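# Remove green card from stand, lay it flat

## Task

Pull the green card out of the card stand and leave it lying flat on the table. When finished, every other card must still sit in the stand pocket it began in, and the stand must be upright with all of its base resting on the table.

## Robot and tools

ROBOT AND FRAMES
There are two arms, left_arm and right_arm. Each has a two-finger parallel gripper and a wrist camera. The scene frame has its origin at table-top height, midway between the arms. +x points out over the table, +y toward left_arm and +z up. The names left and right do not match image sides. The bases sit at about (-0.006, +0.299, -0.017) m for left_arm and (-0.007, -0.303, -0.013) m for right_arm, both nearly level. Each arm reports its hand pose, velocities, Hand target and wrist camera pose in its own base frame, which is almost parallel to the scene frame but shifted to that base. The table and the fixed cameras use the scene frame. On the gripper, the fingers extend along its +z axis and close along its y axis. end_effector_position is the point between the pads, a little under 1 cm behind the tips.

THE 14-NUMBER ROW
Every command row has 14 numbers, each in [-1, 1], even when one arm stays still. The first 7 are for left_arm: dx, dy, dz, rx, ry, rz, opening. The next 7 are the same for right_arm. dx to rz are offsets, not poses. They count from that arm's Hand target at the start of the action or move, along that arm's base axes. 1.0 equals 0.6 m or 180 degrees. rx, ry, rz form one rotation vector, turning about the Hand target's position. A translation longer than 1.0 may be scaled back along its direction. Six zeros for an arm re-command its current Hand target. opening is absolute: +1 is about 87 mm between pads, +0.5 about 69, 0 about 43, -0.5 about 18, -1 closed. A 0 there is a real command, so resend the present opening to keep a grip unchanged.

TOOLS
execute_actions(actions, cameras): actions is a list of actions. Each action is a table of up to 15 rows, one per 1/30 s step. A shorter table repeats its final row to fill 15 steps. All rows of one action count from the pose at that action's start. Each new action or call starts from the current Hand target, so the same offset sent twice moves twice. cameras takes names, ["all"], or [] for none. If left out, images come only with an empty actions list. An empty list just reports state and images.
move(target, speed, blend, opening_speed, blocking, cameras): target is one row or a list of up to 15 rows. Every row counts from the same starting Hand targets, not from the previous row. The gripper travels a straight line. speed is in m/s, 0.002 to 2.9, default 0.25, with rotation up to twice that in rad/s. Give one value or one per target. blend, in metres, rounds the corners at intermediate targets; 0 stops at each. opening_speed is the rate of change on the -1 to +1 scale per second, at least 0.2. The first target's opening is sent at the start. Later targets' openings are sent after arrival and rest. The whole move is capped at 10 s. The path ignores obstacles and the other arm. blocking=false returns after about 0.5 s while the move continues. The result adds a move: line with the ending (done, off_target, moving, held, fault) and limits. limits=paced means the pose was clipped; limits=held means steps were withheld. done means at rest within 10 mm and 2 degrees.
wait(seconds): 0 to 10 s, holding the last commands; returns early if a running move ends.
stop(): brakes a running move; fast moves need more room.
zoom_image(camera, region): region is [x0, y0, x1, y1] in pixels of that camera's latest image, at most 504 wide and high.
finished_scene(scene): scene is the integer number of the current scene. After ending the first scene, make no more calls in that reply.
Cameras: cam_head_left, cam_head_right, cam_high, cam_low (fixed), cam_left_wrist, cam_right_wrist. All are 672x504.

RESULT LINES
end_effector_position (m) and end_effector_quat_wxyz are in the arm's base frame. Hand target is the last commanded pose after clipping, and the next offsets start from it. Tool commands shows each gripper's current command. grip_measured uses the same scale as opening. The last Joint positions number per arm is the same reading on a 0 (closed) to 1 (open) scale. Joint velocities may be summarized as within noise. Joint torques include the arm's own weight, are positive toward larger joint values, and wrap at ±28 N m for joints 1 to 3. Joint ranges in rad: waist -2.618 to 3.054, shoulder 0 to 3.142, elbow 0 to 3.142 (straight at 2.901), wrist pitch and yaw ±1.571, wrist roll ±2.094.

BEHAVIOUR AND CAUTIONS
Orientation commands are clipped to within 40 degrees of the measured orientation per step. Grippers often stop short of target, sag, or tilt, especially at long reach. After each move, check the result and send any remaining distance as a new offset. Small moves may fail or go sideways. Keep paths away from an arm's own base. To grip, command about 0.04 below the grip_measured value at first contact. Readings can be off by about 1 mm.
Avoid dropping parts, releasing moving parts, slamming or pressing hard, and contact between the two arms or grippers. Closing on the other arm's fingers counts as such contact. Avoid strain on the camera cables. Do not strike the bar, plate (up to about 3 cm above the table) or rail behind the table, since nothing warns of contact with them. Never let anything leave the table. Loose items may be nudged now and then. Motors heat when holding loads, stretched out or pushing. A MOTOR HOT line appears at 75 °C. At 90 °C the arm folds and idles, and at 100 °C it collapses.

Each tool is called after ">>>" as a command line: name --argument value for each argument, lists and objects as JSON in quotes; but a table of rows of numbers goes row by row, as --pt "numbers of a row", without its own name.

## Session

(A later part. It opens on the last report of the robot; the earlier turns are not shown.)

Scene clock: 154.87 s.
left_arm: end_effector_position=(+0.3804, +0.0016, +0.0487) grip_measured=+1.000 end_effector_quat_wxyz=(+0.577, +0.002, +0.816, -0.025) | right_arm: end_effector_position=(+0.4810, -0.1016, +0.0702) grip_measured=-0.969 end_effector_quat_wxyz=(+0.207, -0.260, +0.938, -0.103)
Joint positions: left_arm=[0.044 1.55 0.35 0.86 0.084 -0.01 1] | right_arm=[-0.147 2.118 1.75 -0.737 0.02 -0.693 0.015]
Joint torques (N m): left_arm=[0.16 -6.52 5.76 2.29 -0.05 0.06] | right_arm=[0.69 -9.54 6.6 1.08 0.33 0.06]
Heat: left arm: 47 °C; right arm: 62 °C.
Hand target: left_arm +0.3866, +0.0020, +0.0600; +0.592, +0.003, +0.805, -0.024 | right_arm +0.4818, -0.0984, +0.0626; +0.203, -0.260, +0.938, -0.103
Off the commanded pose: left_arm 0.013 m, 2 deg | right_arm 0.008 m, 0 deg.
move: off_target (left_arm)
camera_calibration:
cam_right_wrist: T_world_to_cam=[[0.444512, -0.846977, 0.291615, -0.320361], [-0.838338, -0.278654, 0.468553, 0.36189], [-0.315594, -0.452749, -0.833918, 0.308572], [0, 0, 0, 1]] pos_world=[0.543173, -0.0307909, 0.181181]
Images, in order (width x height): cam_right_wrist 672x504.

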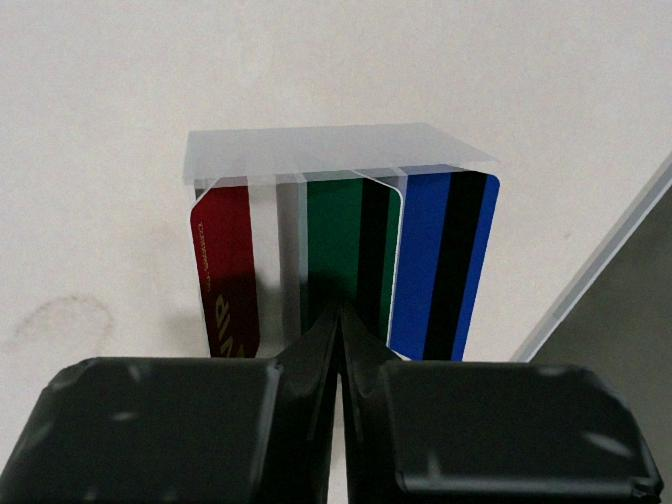

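>>> move --target '[0,0,0,0,0,0,1,0.010,-0.026,0,0,0,0,-1]' --speed 0.04 --cameras '["cam_right_wrist","cam_high"]'

>>> zoom_image --camera "cam_right_wrist" --region '[140, 50, 540, 430]'

>>> zoom_image --camera "cam_high" --region '[250, 115, 340, 185]'

Scene clock: 162.23 s.
left_arm: end_effector_position=(+0.3804, +0.0016, +0.0487) grip_measured=+1.000 end_effector_quat_wxyz=(+0.577, +0.002, +0.816, -0.025) | right_arm: end_effector_position=(+0.4809, -0.1137, +0.0601) grip_measured=-0.969 end_effector_quat_wxyz=(+0.198, -0.254, +0.941, -0.103)
Joint positions: left_arm=[0.044 1.55 0.35 0.86 0.084 -0.01 1] | right_arm=[-0.171 2.149 1.764 -0.737 0.02 -0.702 0.015]
Joint torques (N m): left_arm=[0.16 -6.5 5.76 2.28 -0.05 0.06] | right_arm=[-0.08 -9.59 10.35 0.9 0.2 -0.13]
Heat: left arm: 47 °C; right arm: 59 °C.
Hand target: left_arm +0.3866, +0.0020, +0.0600; +0.592, +0.003, +0.805, -0.024 | right_arm +0.4878, -0.1140, +0.0626; +0.203, -0.260, +0.938, -0.103
Off the commanded pose: left_arm 0.013 m, 2 deg | right_arm 0.007 m, 1 deg.
move: off_target (left_arm)
camera_calibration:
cam_right_wrist: T_world_to_cam=[[0.436232, -0.853596, 0.284737, -0.323985], [-0.834185, -0.264978, 0.483655, 0.361803], [-0.337397, -0.448509, -0.827649, 0.305249], [0, 0, 0, 1]] pos_world=[0.546134, -0.0437755, 0.169901]
Images, in order (width x height): cam_high 672x504, cam_right_wrist 672x504.

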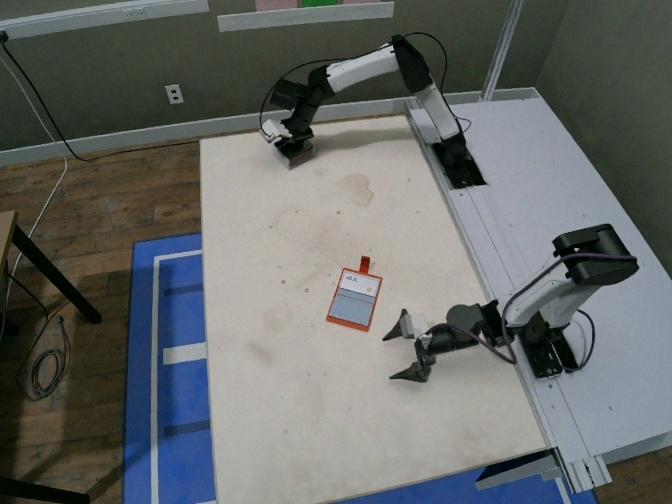

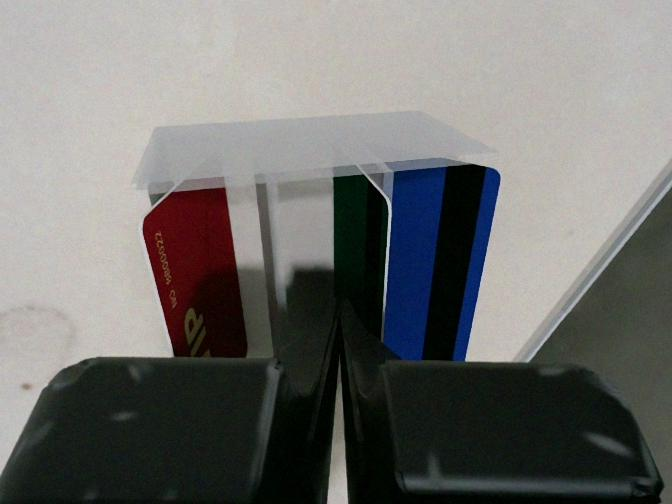

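Scaled by 1.260 from the camera's 672x504 image, which has a finer 960x720 frame.

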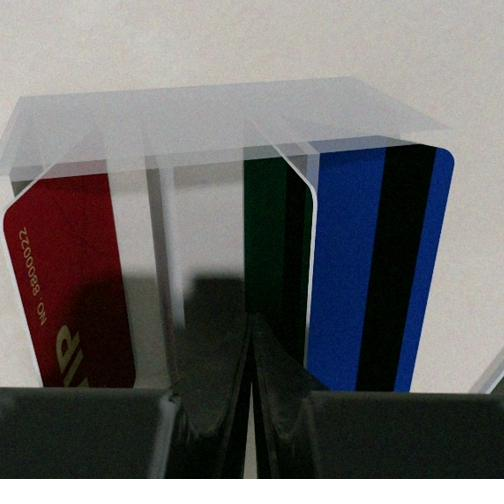

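Scaled by 5.600 from the camera's 672x504 image, which has a finer 960x720 frame.

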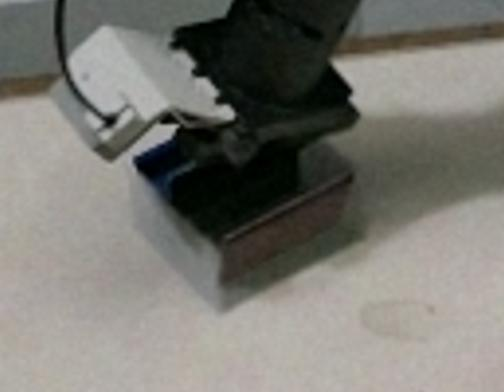

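>>> move --pt "0 0 0 0 0 0 1 -0.008 0.016 0.01 0 0 0 -1" --pt "0 0 0 0 0 0 1 -0.008 0.014 0.09 0 0 0 -1" --pt "0 0 0 0 0 0 1 -0.010 -0.008 0.10 0.130 0.0098 0.0068 -0.5" --speed '[0.06,0.12,0.2]' --blend '[0.003,0.01,0]' --cameras '["cam_right_wrist"]'

>>> zoom_image --camera "cam_right_wrist" --region '[140, 50, 540, 430]'

Scene clock: 170.80 s.
left_arm: end_effector_position=(+0.3804, +0.0016, +0.0487) grip_measured=+1.000 end_effector_quat_wxyz=(+0.577, +0.002, +0.816, -0.025) | right_arm: end_effector_position=(+0.4784, -0.1208, +0.1220) grip_measured=-0.500 end_effector_quat_wxyz=(+0.236, -0.217, +0.943, +0.091)
Joint positions: left_arm=[0.044 1.55 0.35 0.86 0.084 -0.01 1] | right_arm=[-0.336 2.306 2.29 -1.232 -0.403 -0.722 0.25]
Joint torques (N m): left_arm=[0.16 -6.52 5.75 2.29 -0.05 0.06] | right_arm=[0.17 -10.1 9.92 0.64 -0.07 -0.17]
Heat: left arm: 48 °C; right arm: 57 °C.
Hand target: left_arm +0.3866, +0.0020, +0.0600; +0.592, +0.003, +0.805, -0.024 | right_arm +0.4818, -0.1187, +0.1226; +0.238, -0.225, +0.940, +0.095
Off the commanded pose: left_arm 0.013 m, 2 deg | right_arm 0.004 m, 1 deg.
move: off_target (left_arm)
camera_calibration:
cam_right_wrist: T_world_to_cam=[[0.451835, -0.888595, -0.0790209, -0.313904], [-0.820153, -0.448612, 0.355099, 0.31457], [-0.350989, -0.0956369, -0.931483, 0.414252], [0, 0, 0, 1]] pos_world=[0.545227, -0.0981957, 0.249361]
Images, in order (width x height): cam_right_wrist 672x504.

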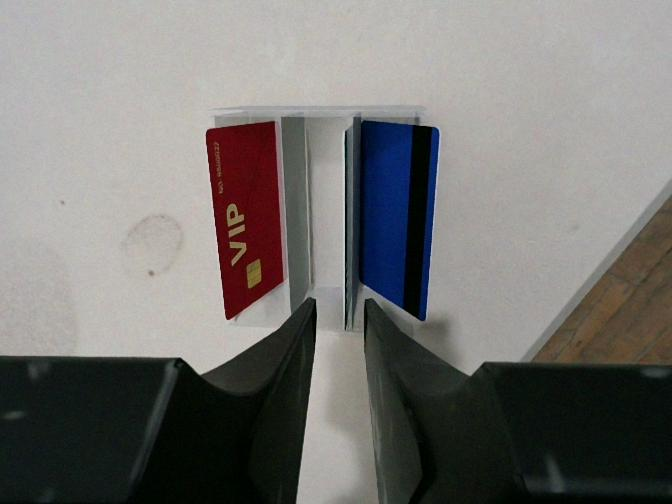

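Scaled by 1.260 from the camera's 672x504 image, which has a finer 960x720 frame.

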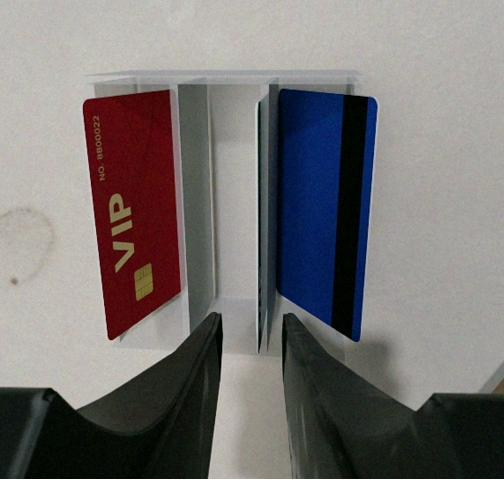

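>>> move --target '[0,0,0,0,0,0,1,0.0125,0.007,-0.053,0,0,0,-0.6]' --speed 0.08 --cameras '["cam_right_wrist"]'

>>> zoom_image --camera "cam_right_wrist" --region '[240, 50, 440, 400]'

Scene clock: 177.83 s.
left_arm: end_effector_position=(+0.3804, +0.0016, +0.0487) grip_measured=+1.000 end_effector_quat_wxyz=(+0.577, +0.002, +0.816, -0.025) | right_arm: end_effector_position=(+0.4874, -0.1197, +0.0990) grip_measured=-0.600 end_effector_quat_wxyz=(+0.241, -0.222, +0.940, +0.088)
Joint positions: left_arm=[0.044 1.55 0.35 0.86 0.084 -0.01 1] | right_arm=[-0.328 2.309 2.2 -1.124 -0.403 -0.722 0.2]
Joint torques (N m): left_arm=[0.16 -6.52 5.76 2.28 -0.05 0.06] | right_arm=[0.66 -10.48 6.34 0.85 -0.01 -0.02]
Heat: left arm: 48 °C; right arm: 56 °C.
Hand target: left_arm +0.3866, +0.0020, +0.0600; +0.592, +0.003, +0.805, -0.024 | right_arm +0.4893, -0.1144, +0.0907; +0.238, -0.225, +0.940, +0.095
Off the commanded pose: left_arm 0.013 m, 2 deg | right_arm 0.010 m, 1 deg.
move: off_target (left_arm)
camera_calibration:
cam_right_wrist: T_world_to_cam=[[0.459994, -0.885295, -0.0682543, -0.323528], [-0.821465, -0.453485, 0.345755, 0.33158], [-0.337047, -0.102976, -0.935839, 0.388825], [0, 0, 0, 1]] pos_world=[0.552254, -0.0960113, 0.22715]
Images, in order (width x height): cam_right_wrist 672x504.

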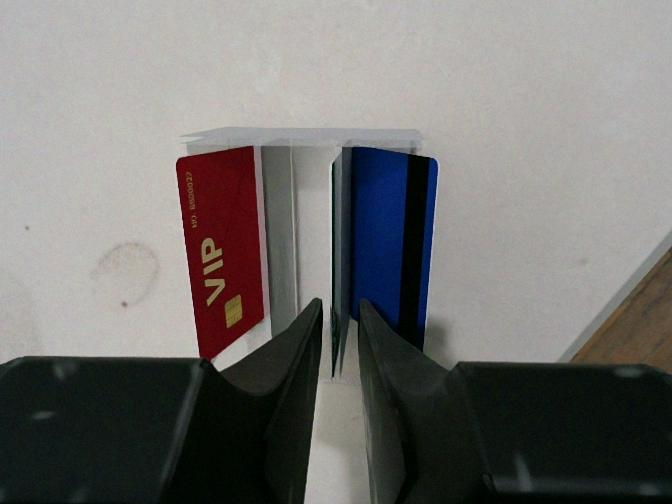

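Scaled by 1.440 from the camera's 672x504 image, which has a finer 960x720 frame.

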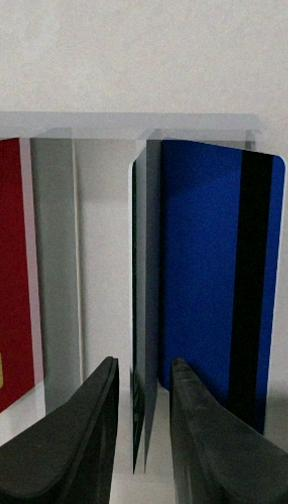

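>>> move --pt "0 0 0 0 0 0 1 -0.002 0.007 -0.014 0 0 0 -0.6" --pt "0 0 0 0 0 0 1 -0.002 0.007 -0.014 0 0 0 -1" --speed 0.06 --opening_speed 0.8 --cameras '["cam_right_wrist"]'

>>> zoom_image --camera "cam_right_wrist" --region '[240, 50, 440, 400]'

Scene clock: 182.17 s.
left_arm: end_effector_position=(+0.3804, +0.0016, +0.0487) grip_measured=+1.000 end_effector_quat_wxyz=(+0.577, +0.002, +0.816, -0.025) | right_arm: end_effector_position=(+0.4871, -0.1160, +0.0827) grip_measured=-0.865 end_effector_quat_wxyz=(+0.237, -0.225, +0.941, +0.092)
Joint positions: left_arm=[0.044 1.55 0.35 0.86 0.084 -0.01 1] | right_arm=[-0.321 2.309 2.137 -1.072 -0.403 -0.722 0.067]
Joint torques (N m): left_arm=[0.17 -6.5 5.78 2.29 -0.05 0.06] | right_arm=[0.72 -11.95 6.2 0.84 0 0.05]
Heat: left arm: 48 °C; right arm: 55 °C.
Hand target: left_arm +0.3866, +0.0020, +0.0600; +0.592, +0.003, +0.805, -0.024 | right_arm +0.4880, -0.1104, +0.0823; +0.238, -0.225, +0.940, +0.095
Off the commanded pose: left_arm 0.013 m, 2 deg | right_arm 0.006 m, 0 deg.
move: off_target (left_arm)
camera_calibration:
cam_right_wrist: T_world_to_cam=[[0.465262, -0.88188, -0.076279, -0.322782], [-0.814695, -0.460321, 0.352671, 0.334116], [-0.346126, -0.10194, -0.932633, 0.378082], [0, 0, 0, 1]] pos_world=[0.553245, -0.0923132, 0.210158]
Images, in order (width x height): cam_right_wrist 672x504.

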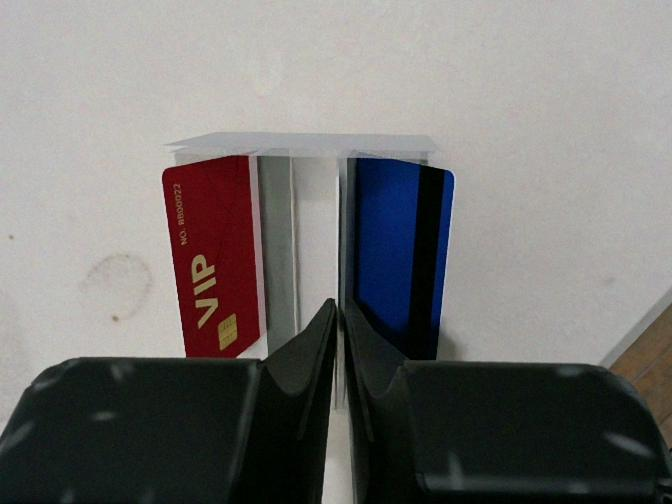

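Scaled by 1.440 from the camera's 672x504 image, which has a finer 960x720 frame.

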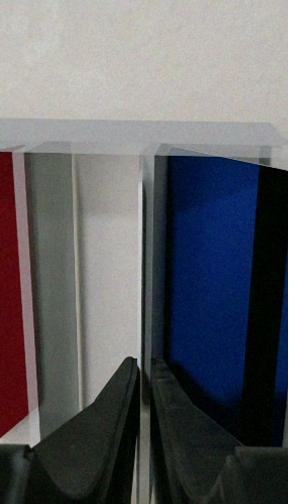

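>>> move --pt "0 0 0 0 0 0 1 0 0 0 0 0 0 -0.6" --pt "0 0 0 0 0 0 1 0 0 0.05 0 0 0 -0.6" --pt "0 0 0 0 0 0 1 0 0 0.007 0 0 0 -0.6" --pt "0 0 0 0 0 0 1 0 0 0.007 0 0 0 -1" --speed 0.08 --opening_speed 0.9 --cameras '["cam_right_wrist"]'

>>> zoom_image --camera "cam_right_wrist" --region '[240, 50, 440, 400]'

Scene clock: 188.53 s.
left_arm: end_effector_position=(+0.3804, +0.0016, +0.0487) grip_measured=+1.000 end_effector_quat_wxyz=(+0.577, +0.002, +0.816, -0.025) | right_arm: end_effector_position=(+0.4868, -0.1159, +0.0875) grip_measured=-0.897 end_effector_quat_wxyz=(+0.237, -0.225, +0.941, +0.092)
Joint positions: left_arm=[0.044 1.55 0.35 0.86 0.084 -0.01 1] | right_arm=[-0.321 2.309 2.157 -1.091 -0.403 -0.722 0.051]
Joint torques (N m): left_arm=[0.16 -6.52 5.75 2.29 -0.05 0.06] | right_arm=[0.73 -11.78 6.26 0.84 0.01 0.06]
Heat: left arm: 49 °C; right arm: 54 °C.
Hand target: left_arm +0.3866, +0.0020, +0.0600; +0.592, +0.003, +0.805, -0.024 | right_arm +0.4881, -0.1104, +0.0866; +0.238, -0.225, +0.940, +0.095
Off the commanded pose: left_arm 0.013 m, 2 deg | right_arm 0.006 m, 0 deg.
move: off_target (left_arm)
camera_calibration:
cam_right_wrist: T_world_to_cam=[[0.465262, -0.88188, -0.076279, -0.322054], [-0.814695, -0.460321, 0.352671, 0.33219], [-0.346126, -0.10194, -0.932633, 0.382441], [0, 0, 0, 1]] pos_world=[0.552845, -0.0921132, 0.214958]
Images, in order (width x height): cam_right_wrist 672x504.

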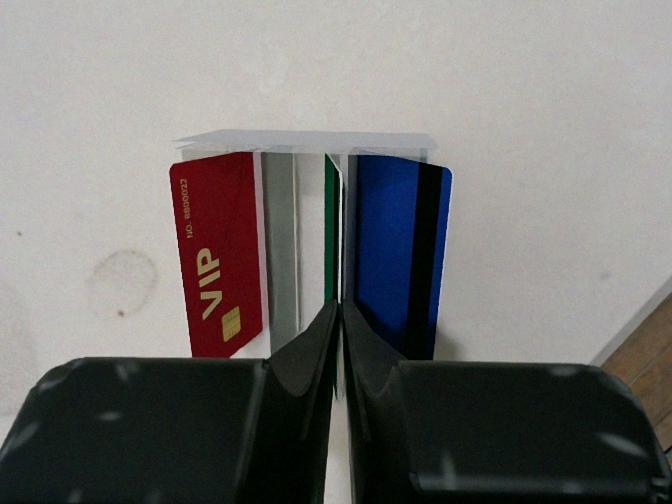

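Scaled by 1.440 from the camera's 672x504 image, which has a finer 960x720 frame.

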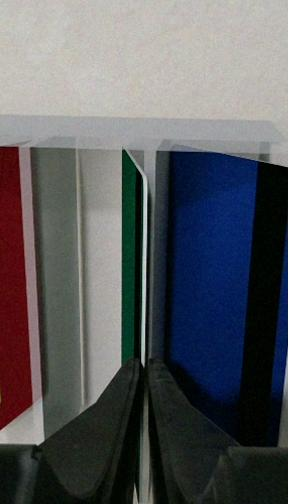

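>>> move --pt "0 0 0 0 0 0 1 0 0 0 0 0 0 -0.6" --pt "0 0 0 0 0 0 1 0 0 0.05 0 0 0 -0.6" --pt "0 0 0 0 0 0 1 0 0 0.0035 0 0 0 -0.6" --pt "0 0 0 0 0 0 1 0 0 0.0035 0 0 0 -1" --speed 0.08 --opening_speed 0.9 --cameras '["cam_right_wrist"]'

>>> zoom_image --camera "cam_right_wrist" --region '[240, 50, 440, 400]'

Scene clock: 196.53 s.
left_arm: end_effector_position=(+0.3804, +0.0016, +0.0487) grip_measured=+1.000 end_effector_quat_wxyz=(+0.577, +0.002, +0.816, -0.025) | right_arm: end_effector_position=(+0.4867, -0.1159, +0.0875) grip_measured=-0.897 end_effector_quat_wxyz=(+0.235, -0.224, +0.941, +0.093)
Joint positions: left_arm=[0.044 1.55 0.35 0.86 0.084 -0.01 1] | right_arm=[-0.321 2.315 2.167 -1.1 -0.403 -0.722 0.052]
Joint torques (N m): left_arm=[0.17 -6.52 5.75 2.29 -0.04 0.06] | right_arm=[0.72 -12.19 6.2 0.85 0 0.05]
Heat: left arm: 49 °C; right arm: 54 °C.
Hand target: left_arm +0.3866, +0.0020, +0.0600; +0.592, +0.003, +0.805, -0.024 | right_arm +0.4881, -0.1104, +0.0888; +0.238, -0.225, +0.940, +0.095
Off the commanded pose: left_arm 0.013 m, 2 deg | right_arm 0.006 m, 1 deg.
move: off_target (left_arm)
camera_calibration:
cam_right_wrist: T_world_to_cam=[[0.464941, -0.88176, -0.079553, -0.321582], [-0.813128, -0.460835, 0.355603, 0.331026], [-0.350218, -0.100648, -0.931245, 0.384493], [0, 0, 0, 1]] pos_world=[0.553339, -0.0923112, 0.214761]
Images, in order (width x height): cam_right_wrist 672x504.

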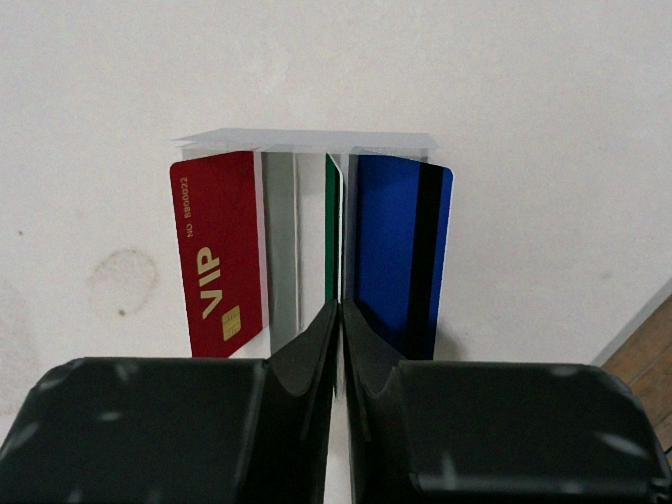

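Scaled by 1.440 from the camera's 672x504 image, which has a finer 960x720 frame.

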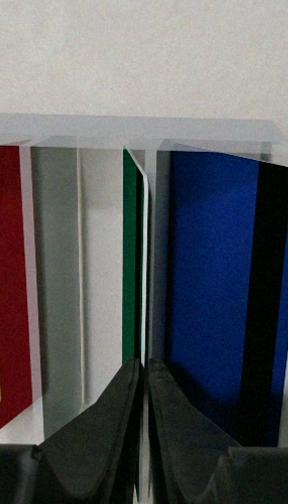

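>>> move --target '[0,0,0,0,0,0,1,0.003,-0.006,0.045,0,0,0,-1]' --speed 0.05 --cameras '["cam_right_wrist","cam_high"]'

>>> zoom_image --camera "cam_right_wrist" --region '[140, 50, 540, 430]'

>>> zoom_image --camera "cam_high" --region '[250, 105, 340, 185]'

Scene clock: 201.23 s.
left_arm: end_effector_position=(+0.3804, +0.0016, +0.0487) grip_measured=+1.000 end_effector_quat_wxyz=(+0.577, +0.002, +0.816, -0.025) | right_arm: end_effector_position=(+0.4858, -0.1156, +0.1113) grip_measured=-0.897 end_effector_quat_wxyz=(+0.233, -0.224, +0.942, +0.094)
Joint positions: left_arm=[0.044 1.55 0.35 0.86 0.084 -0.01 1] | right_arm=[-0.321 2.339 2.305 -1.22 -0.403 -0.722 0.052]
Joint torques (N m): left_arm=[0.16 -6.52 5.76 2.28 -0.05 0.05] | right_arm=[0.16 -10.82 10.29 0.67 -0.02 -0.01]
Heat: left arm: 49 °C; right arm: 54 °C.
Hand target: left_arm +0.3866, +0.0020, +0.0600; +0.592, +0.003, +0.805, -0.024 | right_arm +0.4899, -0.1140, +0.1156; +0.238, -0.225, +0.940, +0.095
Off the commanded pose: left_arm 0.013 m, 2 deg | right_arm 0.006 m, 1 deg.
move: off_target (left_arm)
camera_calibration:
cam_right_wrist: T_world_to_cam=[[0.464525, -0.881624, -0.083399, -0.318319], [-0.811333, -0.46144, 0.358903, 0.32063], [-0.354902, -0.0990552, -0.929641, 0.408639], [0, 0, 0, 1]] pos_world=[0.553032, -0.0922088, 0.238265]
Images, in order (width x height): cam_high 672x504, cam_right_wrist 672x504.

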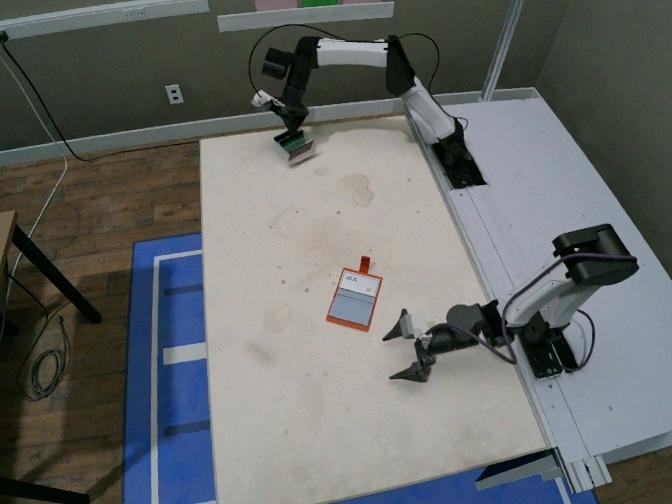

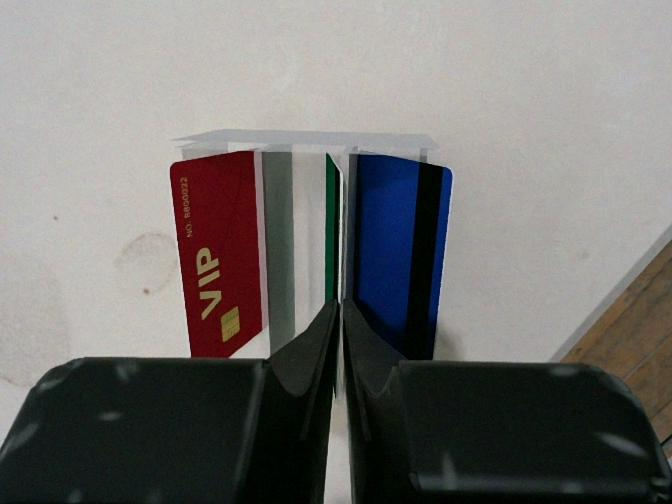

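Scaled by 1.260 from the camera's 672x504 image, which has a finer 960x720 frame.

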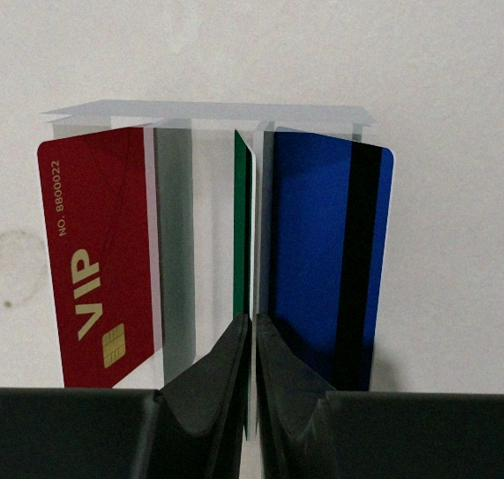

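Scaled by 5.600 from the camera's 672x504 image, which has a finer 960x720 frame.

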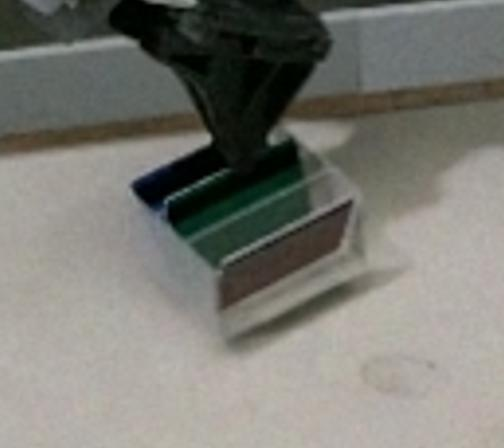

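>>> move --pt "0 0 0 0 0 0 1 -0.003 0.006 -0.049 0 0 0 -1" --pt "0 0 0 0 0 0 1 -0.003 0.006 -0.049 0 0 0 -0.6" --pt "0 0 0 0 0 0 1 -0.003 0.006 0.02 0 0 0 -0.6" --pt "0 0 0 0 0 0 1 -0.003 0.006 -0.039 0 0 0 -0.6" --pt "0 0 0 0 0 0 1 -0.003 0.006 -0.039 0 0 0 -1" --speed 0.06 --opening_speed 0.6 --cameras '["cam_right_wrist","cam_high"]'

>>> zoom_image --camera "cam_right_wrist" --region '[240, 50, 440, 400]'

>>> zoom_image --camera "cam_high" --region '[250, 105, 340, 185]'

Scene clock: 212.27 s.
left_arm: end_effector_position=(+0.3804, +0.0016, +0.0487) grip_measured=+1.000 end_effector_quat_wxyz=(+0.577, +0.002, +0.816, -0.025) | right_arm: end_effector_position=(+0.4865, -0.1138, +0.0824) grip_measured=-0.860 end_effector_quat_wxyz=(+0.229, -0.223, +0.942, +0.102)
Joint positions: left_arm=[0.044 1.55 0.35 0.86 0.084 -0.01 1] | right_arm=[-0.32 2.336 2.185 -1.117 -0.413 -0.721 0.07]
Joint torques (N m): left_arm=[0.16 -6.5 5.78 2.29 -0.05 0.06] | right_arm=[0.69 -13.79 6.12 0.82 0.09 0.03]
Heat: left arm: 50 °C; right arm: 55 °C.
Hand target: left_arm +0.3866, +0.0020, +0.0600; +0.592, +0.003, +0.805, -0.024 | right_arm +0.4881, -0.1103, +0.0923; +0.238, -0.225, +0.940, +0.095
Off the commanded pose: left_arm 0.013 m, 2 deg | right_arm 0.011 m, 1 deg.
move: off_target (left_arm, right_arm); target 5's new opening was sent with right_arm's hand 0.011 m and 2 deg from that target
camera_calibration:
cam_right_wrist: T_world_to_cam=[[0.465715, -0.879204, -0.100548, -0.318396], [-0.806319, -0.468412, 0.361165, 0.329042], [-0.364636, -0.0871262, -0.927065, 0.388124], [0, 0, 0, 1]] pos_world=[0.555119, -0.0919916, 0.208964]
Images, in order (width x height): cam_high 672x504, cam_right_wrist 672x504.

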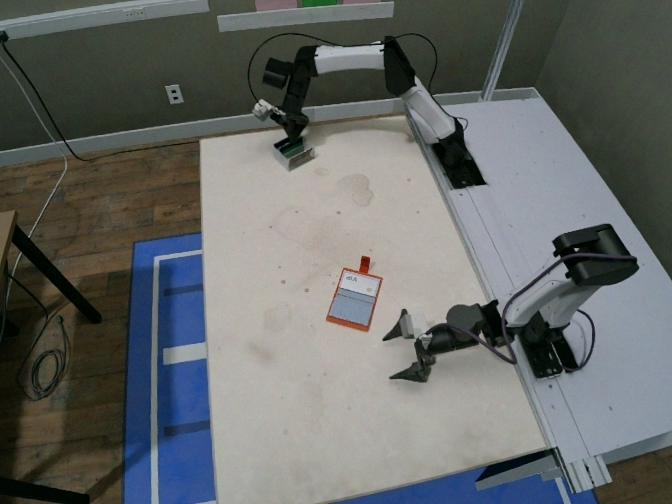

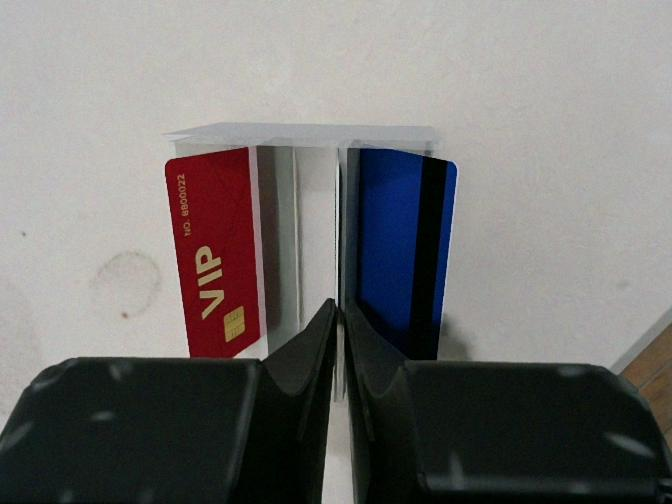

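Scaled by 1.440 from the camera's 672x504 image, which has a finer 960x720 frame.

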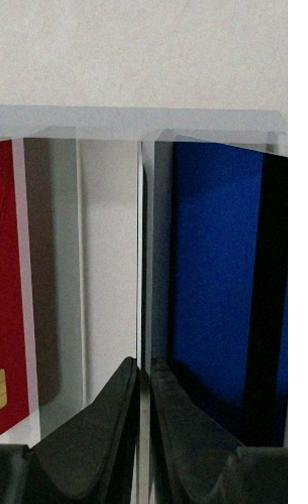

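Scaled by 5.600 from the camera's 672x504 image, which has a finer 960x720 frame.

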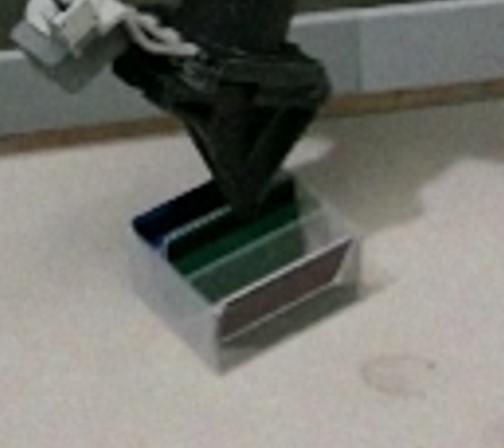

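>>> move --pt "0 0 0 0 0 0 1 0 0 0 0 0 0 -0.6" --pt "0 0 0 0 0 0 1 0 0 0.09 0 0 0 -0.6" --pt "0 0 0 0 0 0 1 0 0 0.005 0 0 0 -0.6" --speed 0.15 --cameras '["cam_right_wrist"]'

Scene clock: 230.50 s.
left_arm: end_effector_position=(+0.3804, +0.0016, +0.0487) grip_measured=+1.000 end_effector_quat_wxyz=(+0.577, +0.002, +0.816, -0.025) | right_arm: end_effector_position=(+0.4855, -0.1134, +0.0811) grip_measured=-0.600 end_effector_quat_wxyz=(+0.224, -0.221, +0.943, +0.105)
Joint positions: left_arm=[0.044 1.55 0.35 0.86 0.084 -0.01 1] | right_arm=[-0.32 2.347 2.2 -1.134 -0.412 -0.719 0.2]
Joint torques (N m): left_arm=[0.17 -6.52 5.76 2.28 -0.05 0.05] | right_arm=[0.66 -14.53 6.09 0.84 0.08 0.02]
Heat: left arm: 50 °C; right arm: 61 °C.
Hand target: left_arm +0.3866, +0.0020, +0.0600; +0.592, +0.003, +0.805, -0.024 | right_arm +0.4881, -0.1103, +0.0952; +0.238, -0.225, +0.940, +0.095
Off the commanded pose: left_arm 0.013 m, 2 deg | right_arm 0.015 m, 2 deg.
move: off_target (left_arm, right_arm)
camera_calibration:
cam_right_wrist: T_world_to_cam=[[0.463203, -0.879484, -0.109322, -0.315815], [-0.802449, -0.46856, 0.369495, 0.326207], [-0.376189, -0.0834262, -0.92278, 0.392219], [0, 0, 0, 1]] pos_world=[0.5556, -0.0921852, 0.206874]
Images, in order (width x height): cam_right_wrist 672x504.

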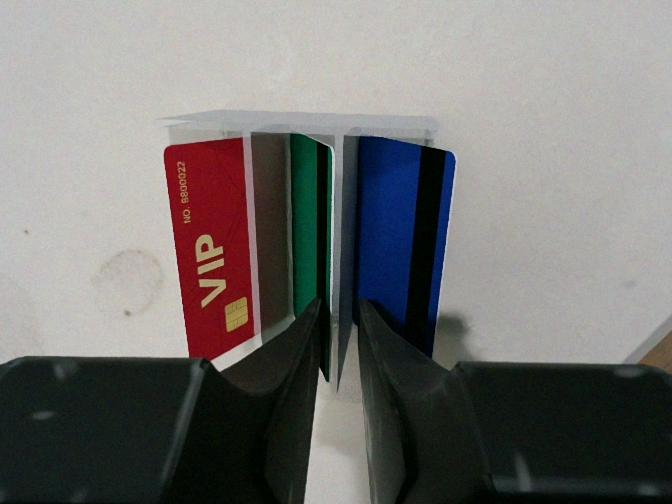

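>>> move --pt "0 0 0 0 0 0 1 0.004 -0.002 0.09 0 0 0 -0.6" --pt "0 0 0 0 0 0 1 0.003 -0.005 0.016 0 0 0 -0.6" --speed 0.15 --cameras '["cam_right_wrist"]'

Scene clock: 237.10 s.
left_arm: end_effector_position=(+0.3804, +0.0016, +0.0487) grip_measured=+1.000 end_effector_quat_wxyz=(+0.577, +0.002, +0.816, -0.025) | right_arm: end_effector_position=(+0.4874, -0.1141, +0.0867) grip_measured=-0.600 end_effector_quat_wxyz=(+0.219, -0.220, +0.944, +0.108)
Joint positions: left_arm=[0.044 1.55 0.35 0.86 0.084 -0.01 1] | right_arm=[-0.32 2.378 2.28 -1.192 -0.411 -0.719 0.2]
Joint torques (N m): left_arm=[0.16 -6.5 5.75 2.28 -0.05 0.05] | right_arm=[0.24 -15.23 6.17 0.8 0.05 -0.04]
Heat: left arm: 51 °C; right arm: 63 °C.
Hand target: left_arm +0.3866, +0.0020, +0.0600; +0.592, +0.003, +0.805, -0.024 | right_arm +0.4899, -0.1133, +0.1048; +0.238, -0.225, +0.940, +0.095
Off the commanded pose: left_arm 0.013 m, 2 deg | right_arm 0.018 m, 3 deg.
move: off_target (left_arm, right_arm)
camera_calibration:
cam_right_wrist: T_world_to_cam=[[0.461753, -0.879348, -0.116323, -0.315312], [-0.799028, -0.469303, 0.37591, 0.323107], [-0.385147, -0.0806326, -0.919326, 0.40249], [0, 0, 0, 1]] pos_world=[0.558786, -0.0931806, 0.211883]
Images, in order (width x height): cam_right_wrist 672x504.

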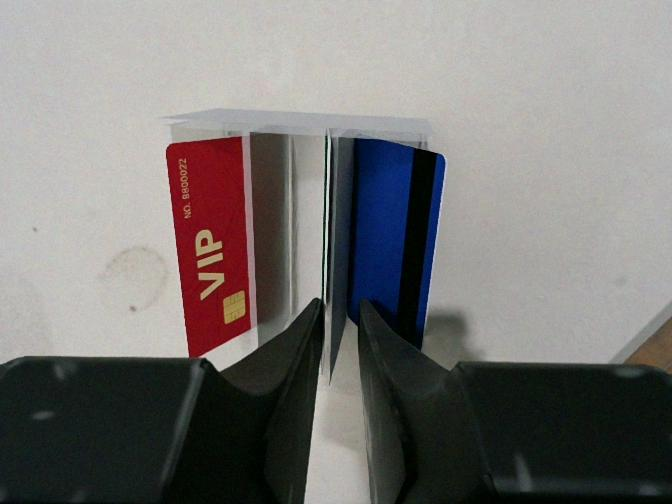

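>>> move --pt "0 0 0 0 0 0 1 0 0.005 0.075 0 0 0 -0.6" --pt "0 0 0 0 0 0 1 -0.001 0.007 0.007 0 0 0 -0.6" --pt "0 0 0 0 0 0 1 -0.001 0.007 0.007 0 0 0 -1" --speed 0.15 --opening_speed 1 --cameras '["cam_right_wrist"]'

Scene clock: 243.23 s.
left_arm: end_effector_position=(+0.3804, +0.0016, +0.0487) grip_measured=+1.000 end_effector_quat_wxyz=(+0.577, +0.002, +0.816, -0.025) | right_arm: end_effector_position=(+0.4858, -0.1126, +0.0900) grip_measured=-0.967 end_effector_quat_wxyz=(+0.219, -0.221, +0.944, +0.107)
Joint positions: left_arm=[0.044 1.55 0.35 0.86 0.084 -0.01 1] | right_arm=[-0.318 2.368 2.275 -1.196 -0.41 -0.719 0.017]
Joint torques (N m): left_arm=[0.16 -6.49 5.78 2.28 -0.05 0.06] | right_arm=[0.75 -15.06 6.71 0.8 0.07 0.04]
Heat: left arm: 51 °C; right arm: 64 °C.
Hand target: left_arm +0.3866, +0.0020, +0.0600; +0.592, +0.003, +0.805, -0.024 | right_arm +0.4893, -0.1091, +0.1091; +0.238, -0.225, +0.940, +0.095
Off the commanded pose: left_arm 0.013 m, 2 deg | right_arm 0.020 m, 3 deg.
move: off_target (left_arm, right_arm); target 3's new opening was sent with right_arm's hand 0.020 m and 3 deg from that target
camera_calibration:
cam_right_wrist: T_world_to_cam=[[0.46325, -0.878713, -0.115164, -0.313678], [-0.798358, -0.470195, 0.37622, 0.320783], [-0.384739, -0.0823417, -0.919345, 0.404628], [0, 0, 0, 1]] pos_world=[0.557087, -0.0914841, 0.215183]
Images, in order (width x height): cam_right_wrist 672x504.

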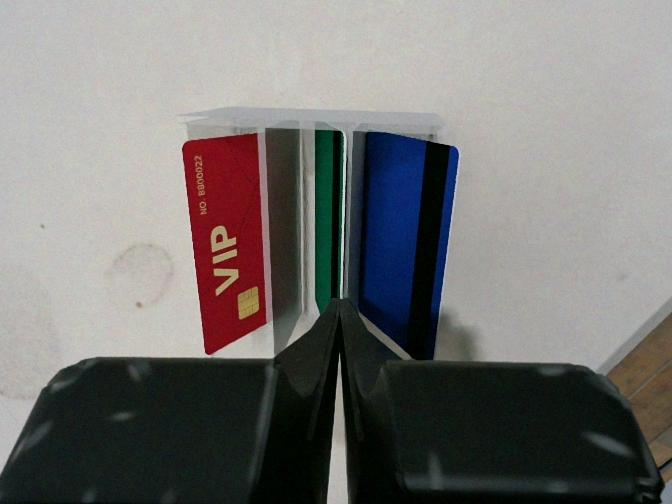

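>>> move --pt "0 0 0 0 0 0 1 0 0 0.06 0 0 0 -0.6" --pt "0 0 0 0 0 0 1 0 0 -0.005 0 0 0 -0.6" --pt "0 0 0 0 0 0 1 0 0 -0.005 0 0 0 -1" --speed 0.15 --opening_speed 1 --cameras '["cam_right_wrist"]'

Scene clock: 248.20 s.
left_arm: end_effector_position=(+0.3804, +0.0016, +0.0487) grip_measured=+1.000 end_effector_quat_wxyz=(+0.577, +0.002, +0.816, -0.025) | right_arm: end_effector_position=(+0.4877, -0.1129, +0.0904) grip_measured=-0.969 end_effector_quat_wxyz=(+0.224, -0.222, +0.943, +0.105)
Joint positions: left_arm=[0.044 1.55 0.35 0.86 0.084 -0.01 1] | right_arm=[-0.317 2.363 2.266 -1.181 -0.411 -0.718 0.015]
Joint torques (N m): left_arm=[0.16 -6.5 5.75 2.28 -0.05 0.06] | right_arm=[0.69 -14.83 6.04 0.8 0.08 0.03]
Heat: left arm: 51 °C; right arm: 66 °C.
Hand target: left_arm +0.3866, +0.0020, +0.0600; +0.592, +0.003, +0.805, -0.024 | right_arm +0.4894, -0.1091, +0.1060; +0.238, -0.225, +0.940, +0.095
Off the commanded pose: left_arm 0.013 m, 2 deg | right_arm 0.016 m, 2 deg.
move: off_target (left_arm, right_arm); target 3's new opening was sent with right_arm's hand 0.016 m and 2 deg from that target
camera_calibration:
cam_right_wrist: T_world_to_cam=[[0.464249, -0.879139, -0.107644, -0.316063], [-0.802457, -0.468936, 0.369001, 0.324825], [-0.374881, -0.0849286, -0.923175, 0.400961], [0, 0, 0, 1]] pos_world=[0.557703, -0.091488, 0.216274]
Images, in order (width x height): cam_right_wrist 672x504.

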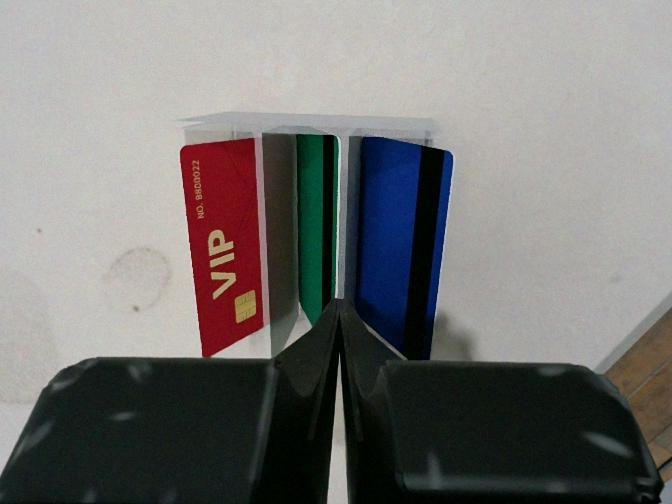

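>>> move --pt "0 0 0 0 0 0 1 0 0 0.02 0 0 0 -0.6" --pt "0 0 0 0 0 0 1 0 0 -0.04 0 0 0 -0.6" --pt "0 0 0 0 0 0 1 0 0 -0.04 0 0 0 -0.85" --speed 0.12 --opening_speed 1 --cameras '["cam_right_wrist"]'

>>> move --target '[0,0,0,0,0,0,1, 0,0,0.045,0,0,0,-0.85]' --speed 0.08 --cameras '["cam_right_wrist","cam_high"]'

Scene clock: 265.97 s.
left_arm: end_effector_position=(+0.3804, +0.0016, +0.0487) grip_measured=+1.000 end_effector_quat_wxyz=(+0.577, +0.002, +0.816, -0.025) | right_arm: end_effector_position=(+0.4881, -0.1123, +0.0697) grip_measured=-0.784 end_effector_quat_wxyz=(+0.227, -0.222, +0.943, +0.104)
Joint positions: left_arm=[0.044 1.55 0.35 0.86 0.084 -0.01 1] | right_arm=[-0.317 2.343 2.148 -1.075 -0.412 -0.716 0.108]
Joint torques (N m): left_arm=[0.14 -6.5 5.75 2.28 -0.05 0.06] | right_arm=[0.64 -14.49 5.68 0.83 0.09 0.02]
Heat: left arm: 52 °C; right arm: 71 °C.
Hand target: left_arm +0.3866, +0.0020, +0.0600; +0.592, +0.003, +0.805, -0.024 | right_arm +0.4893, -0.1091, +0.0821; +0.238, -0.225, +0.940, +0.095
Off the commanded pose: left_arm 0.013 m, 2 deg | right_arm 0.013 m, 2 deg.
move: off_target (left_arm, right_arm); target 3's new opening was sent with right_arm's hand 0.015 m and 2 deg from that target
camera_calibration:
cam_right_wrist: T_world_to_cam=[[0.464539, -0.879358, -0.104559, -0.318315], [-0.805056, -0.468545, 0.3638, 0.334753], [-0.368901, -0.0848231, -0.92559, 0.379361], [0, 0, 0, 1]] pos_world=[0.557311, -0.0908876, 0.196067]
Images, in order (width x height): cam_right_wrist 672x504.

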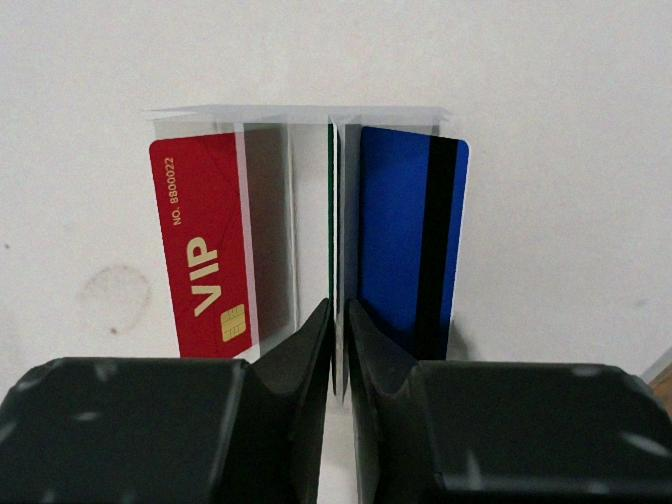

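Scene clock: 267.13 s.
left_arm: end_effector_position=(+0.3804, +0.0016, +0.0487) grip_measured=+1.000 end_effector_quat_wxyz=(+0.577, +0.002, +0.816, -0.025) | right_arm: end_effector_position=(+0.4844, -0.1119, +0.0914) grip_measured=-0.805 end_effector_quat_wxyz=(+0.223, -0.221, +0.944, +0.104)
Joint positions: left_arm=[0.044 1.55 0.35 0.86 0.084 -0.01 1] | right_arm=[-0.317 2.343 2.236 -1.171 -0.408 -0.716 0.098]
Joint torques (N m): left_arm=[0.16 -6.52 5.76 2.28 -0.05 0.06] | right_arm=[0.64 -13.18 10.18 0.62 0.05 0.01]
Heat: left arm: 52 °C; right arm: 71 °C.
Hand target: left_arm +0.3866, +0.0020, +0.0600; +0.592, +0.003, +0.805, -0.024 | right_arm +0.4893, -0.1092, +0.1091; +0.238, -0.225, +0.940, +0.095
Off the commanded pose: left_arm 0.013 m, 2 deg | right_arm 0.019 m, 2 deg.
move: off_target (left_arm, right_arm)
camera_calibration:
cam_right_wrist: T_world_to_cam=[[0.462617, -0.880078, -0.106997, -0.312801], [-0.802604, -0.467012, 0.371116, 0.322396], [-0.37658, -0.085808, -0.922401, 0.401336], [0, 0, 0, 1]] pos_world=[0.554599, -0.0902885, 0.217077]
Images, in order (width x height): cam_high 672x504, cam_right_wrist 672x504.

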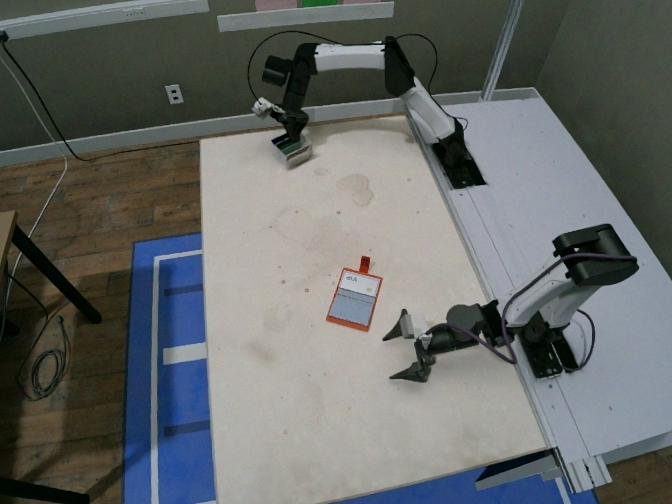

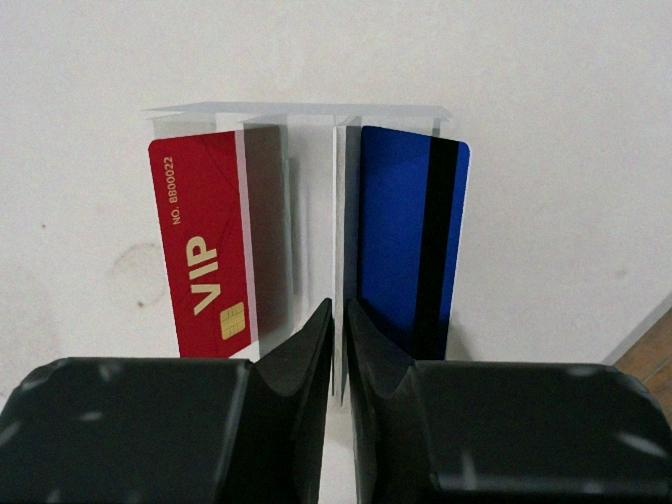

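>>> move --pt "0 0 0 0 0 0 1 0 0 -0.05 0 0 0 -0.85" --pt "0 0 0 0 0 0 1 0 0 -0.05 0 0 0 -0.68" --pt "0 0 0 0 0 0 1 0.009 -0.017 -0.04 0 0 0 -0.68" --speed 0.1 --opening_speed 1 --cameras '["cam_right_wrist"]'

>>> move --target '[0,0,0,0,0,0,1, 0,-0.003,0.035,0,0,0,-0.68]' --speed 0.06 --cameras '["cam_right_wrist"]'

Scene clock: 272.97 s.
left_arm: end_effector_position=(+0.3804, +0.0016, +0.0487) grip_measured=+1.000 end_effector_quat_wxyz=(+0.577, +0.002, +0.816, -0.025) | right_arm: end_effector_position=(+0.4925, -0.1181, +0.0871) grip_measured=-0.680 end_effector_quat_wxyz=(+0.240, -0.221, +0.941, +0.093)
Joint positions: left_arm=[0.044 1.55 0.35 0.86 0.084 -0.01 1] | right_arm=[-0.323 2.338 2.202 -1.104 -0.408 -0.716 0.16]
Joint torques (N m): left_arm=[0.17 -6.52 5.75 2.28 -0.05 0.06] | right_arm=[-0.28 -10.14 9.94 0.65 0.01 -0.16]
Heat: left arm: 52 °C; right arm: 68 °C.
Hand target: left_arm +0.3866, +0.0020, +0.0600; +0.592, +0.003, +0.805, -0.024 | right_arm +0.4948, -0.1194, +0.0851; +0.238, -0.225, +0.940, +0.095
Off the commanded pose: left_arm 0.013 m, 2 deg | right_arm 0.003 m, 1 deg.
move: off_target (left_arm)
camera_calibration:
cam_right_wrist: T_world_to_cam=[[0.459815, -0.884436, -0.0796477, -0.323977], [-0.819129, -0.457072, 0.346572, 0.339014], [-0.342925, -0.0941169, -0.934636, 0.383406], [0, 0, 0, 1]] pos_world=[0.558145, -0.0954977, 0.215048]
Images, in order (width x height): cam_right_wrist 672x504.

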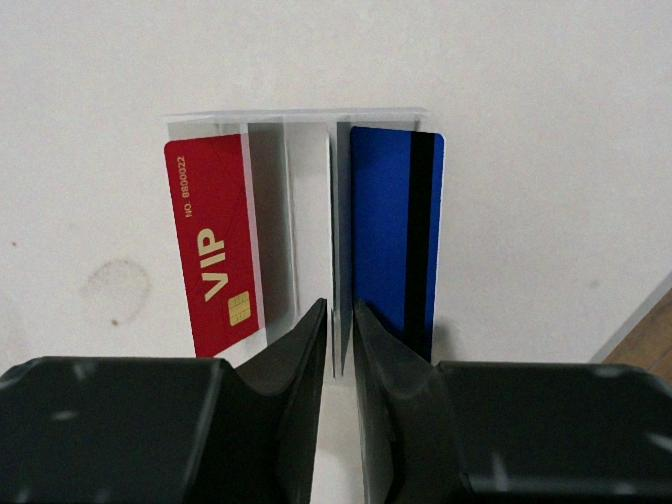

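Scene clock: 274.13 s.
left_arm: end_effector_position=(+0.3804, +0.0016, +0.0487) grip_measured=+1.000 end_effector_quat_wxyz=(+0.577, +0.002, +0.816, -0.025) | right_arm: end_effector_position=(+0.4924, -0.1197, +0.1056) grip_measured=-0.680 end_effector_quat_wxyz=(+0.237, -0.220, +0.942, +0.095)
Joint positions: left_arm=[0.044 1.55 0.35 0.86 0.084 -0.01 1] | right_arm=[-0.327 2.369 2.333 -1.21 -0.408 -0.718 0.16]
Joint torques (N m): left_arm=[0.14 -6.5 5.76 2.29 -0.05 0.06] | right_arm=[-0.28 -10.54 9.98 0.65 0 -0.16]
Heat: left arm: 52 °C; right arm: 68 °C.
Hand target: left_arm +0.3866, +0.0020, +0.0600; +0.592, +0.003, +0.805, -0.024 | right_arm +0.4947, -0.1211, +0.1061; +0.238, -0.225, +0.940, +0.095
Off the commanded pose: left_arm 0.013 m, 2 deg | right_arm 0.003 m, 1 deg.
move: off_target (left_arm)
camera_calibration:
cam_right_wrist: T_world_to_cam=[[0.458388, -0.884804, -0.0836742, -0.322876], [-0.817439, -0.456686, 0.351042, 0.33057], [-0.348817, -0.092515, -0.932614, 0.403398], [0, 0, 0, 1]] pos_world=[0.558935, -0.0973946, 0.233153]
Images, in order (width x height): cam_right_wrist 672x504.

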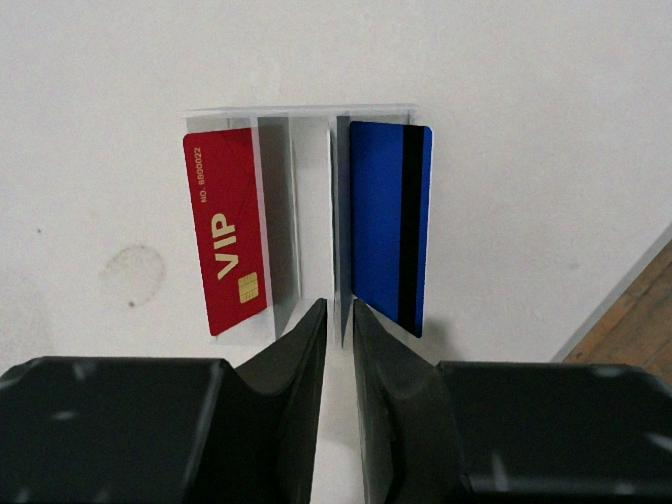

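>>> zoom_image --camera "cam_right_wrist" --region '[270, 90, 400, 360]'

Scaled by 1.867 from the camera's 672x504 image, which has a finer 960x720 frame.

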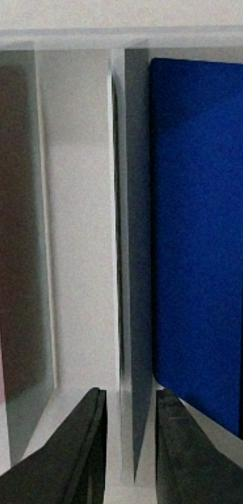

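>>> move --target '[0,0,0,0,0,0,1, 0,0,-0.014,0,0,0,-0.68]' --speed 0.08

Scene clock: 279.63 s.
left_arm: end_effector_position=(+0.3804, +0.0016, +0.0487) grip_measured=+1.000 end_effector_quat_wxyz=(+0.577, +0.002, +0.816, -0.025) | right_arm: end_effector_position=(+0.4941, -0.1203, +0.1036) grip_measured=-0.680 end_effector_quat_wxyz=(+0.239, -0.221, +0.941, +0.093)
Joint positions: left_arm=[0.044 1.55 0.35 0.86 0.084 -0.01 1] | right_arm=[-0.327 2.369 2.324 -1.195 -0.408 -0.719 0.16]
Joint torques (N m): left_arm=[0.16 -6.49 5.76 2.28 -0.05 0.06] | right_arm=[-0.27 -11.26 6.11 0.84 0 -0.16]
Heat: left arm: 52 °C; right arm: 67 °C.
Hand target: left_arm +0.3866, +0.0020, +0.0600; +0.592, +0.003, +0.805, -0.024 | right_arm +0.4948, -0.1211, +0.0977; +0.238, -0.225, +0.940, +0.095
Off the commanded pose: left_arm 0.013 m, 2 deg | right_arm 0.006 m, 1 deg.
move: off_target (left_arm)


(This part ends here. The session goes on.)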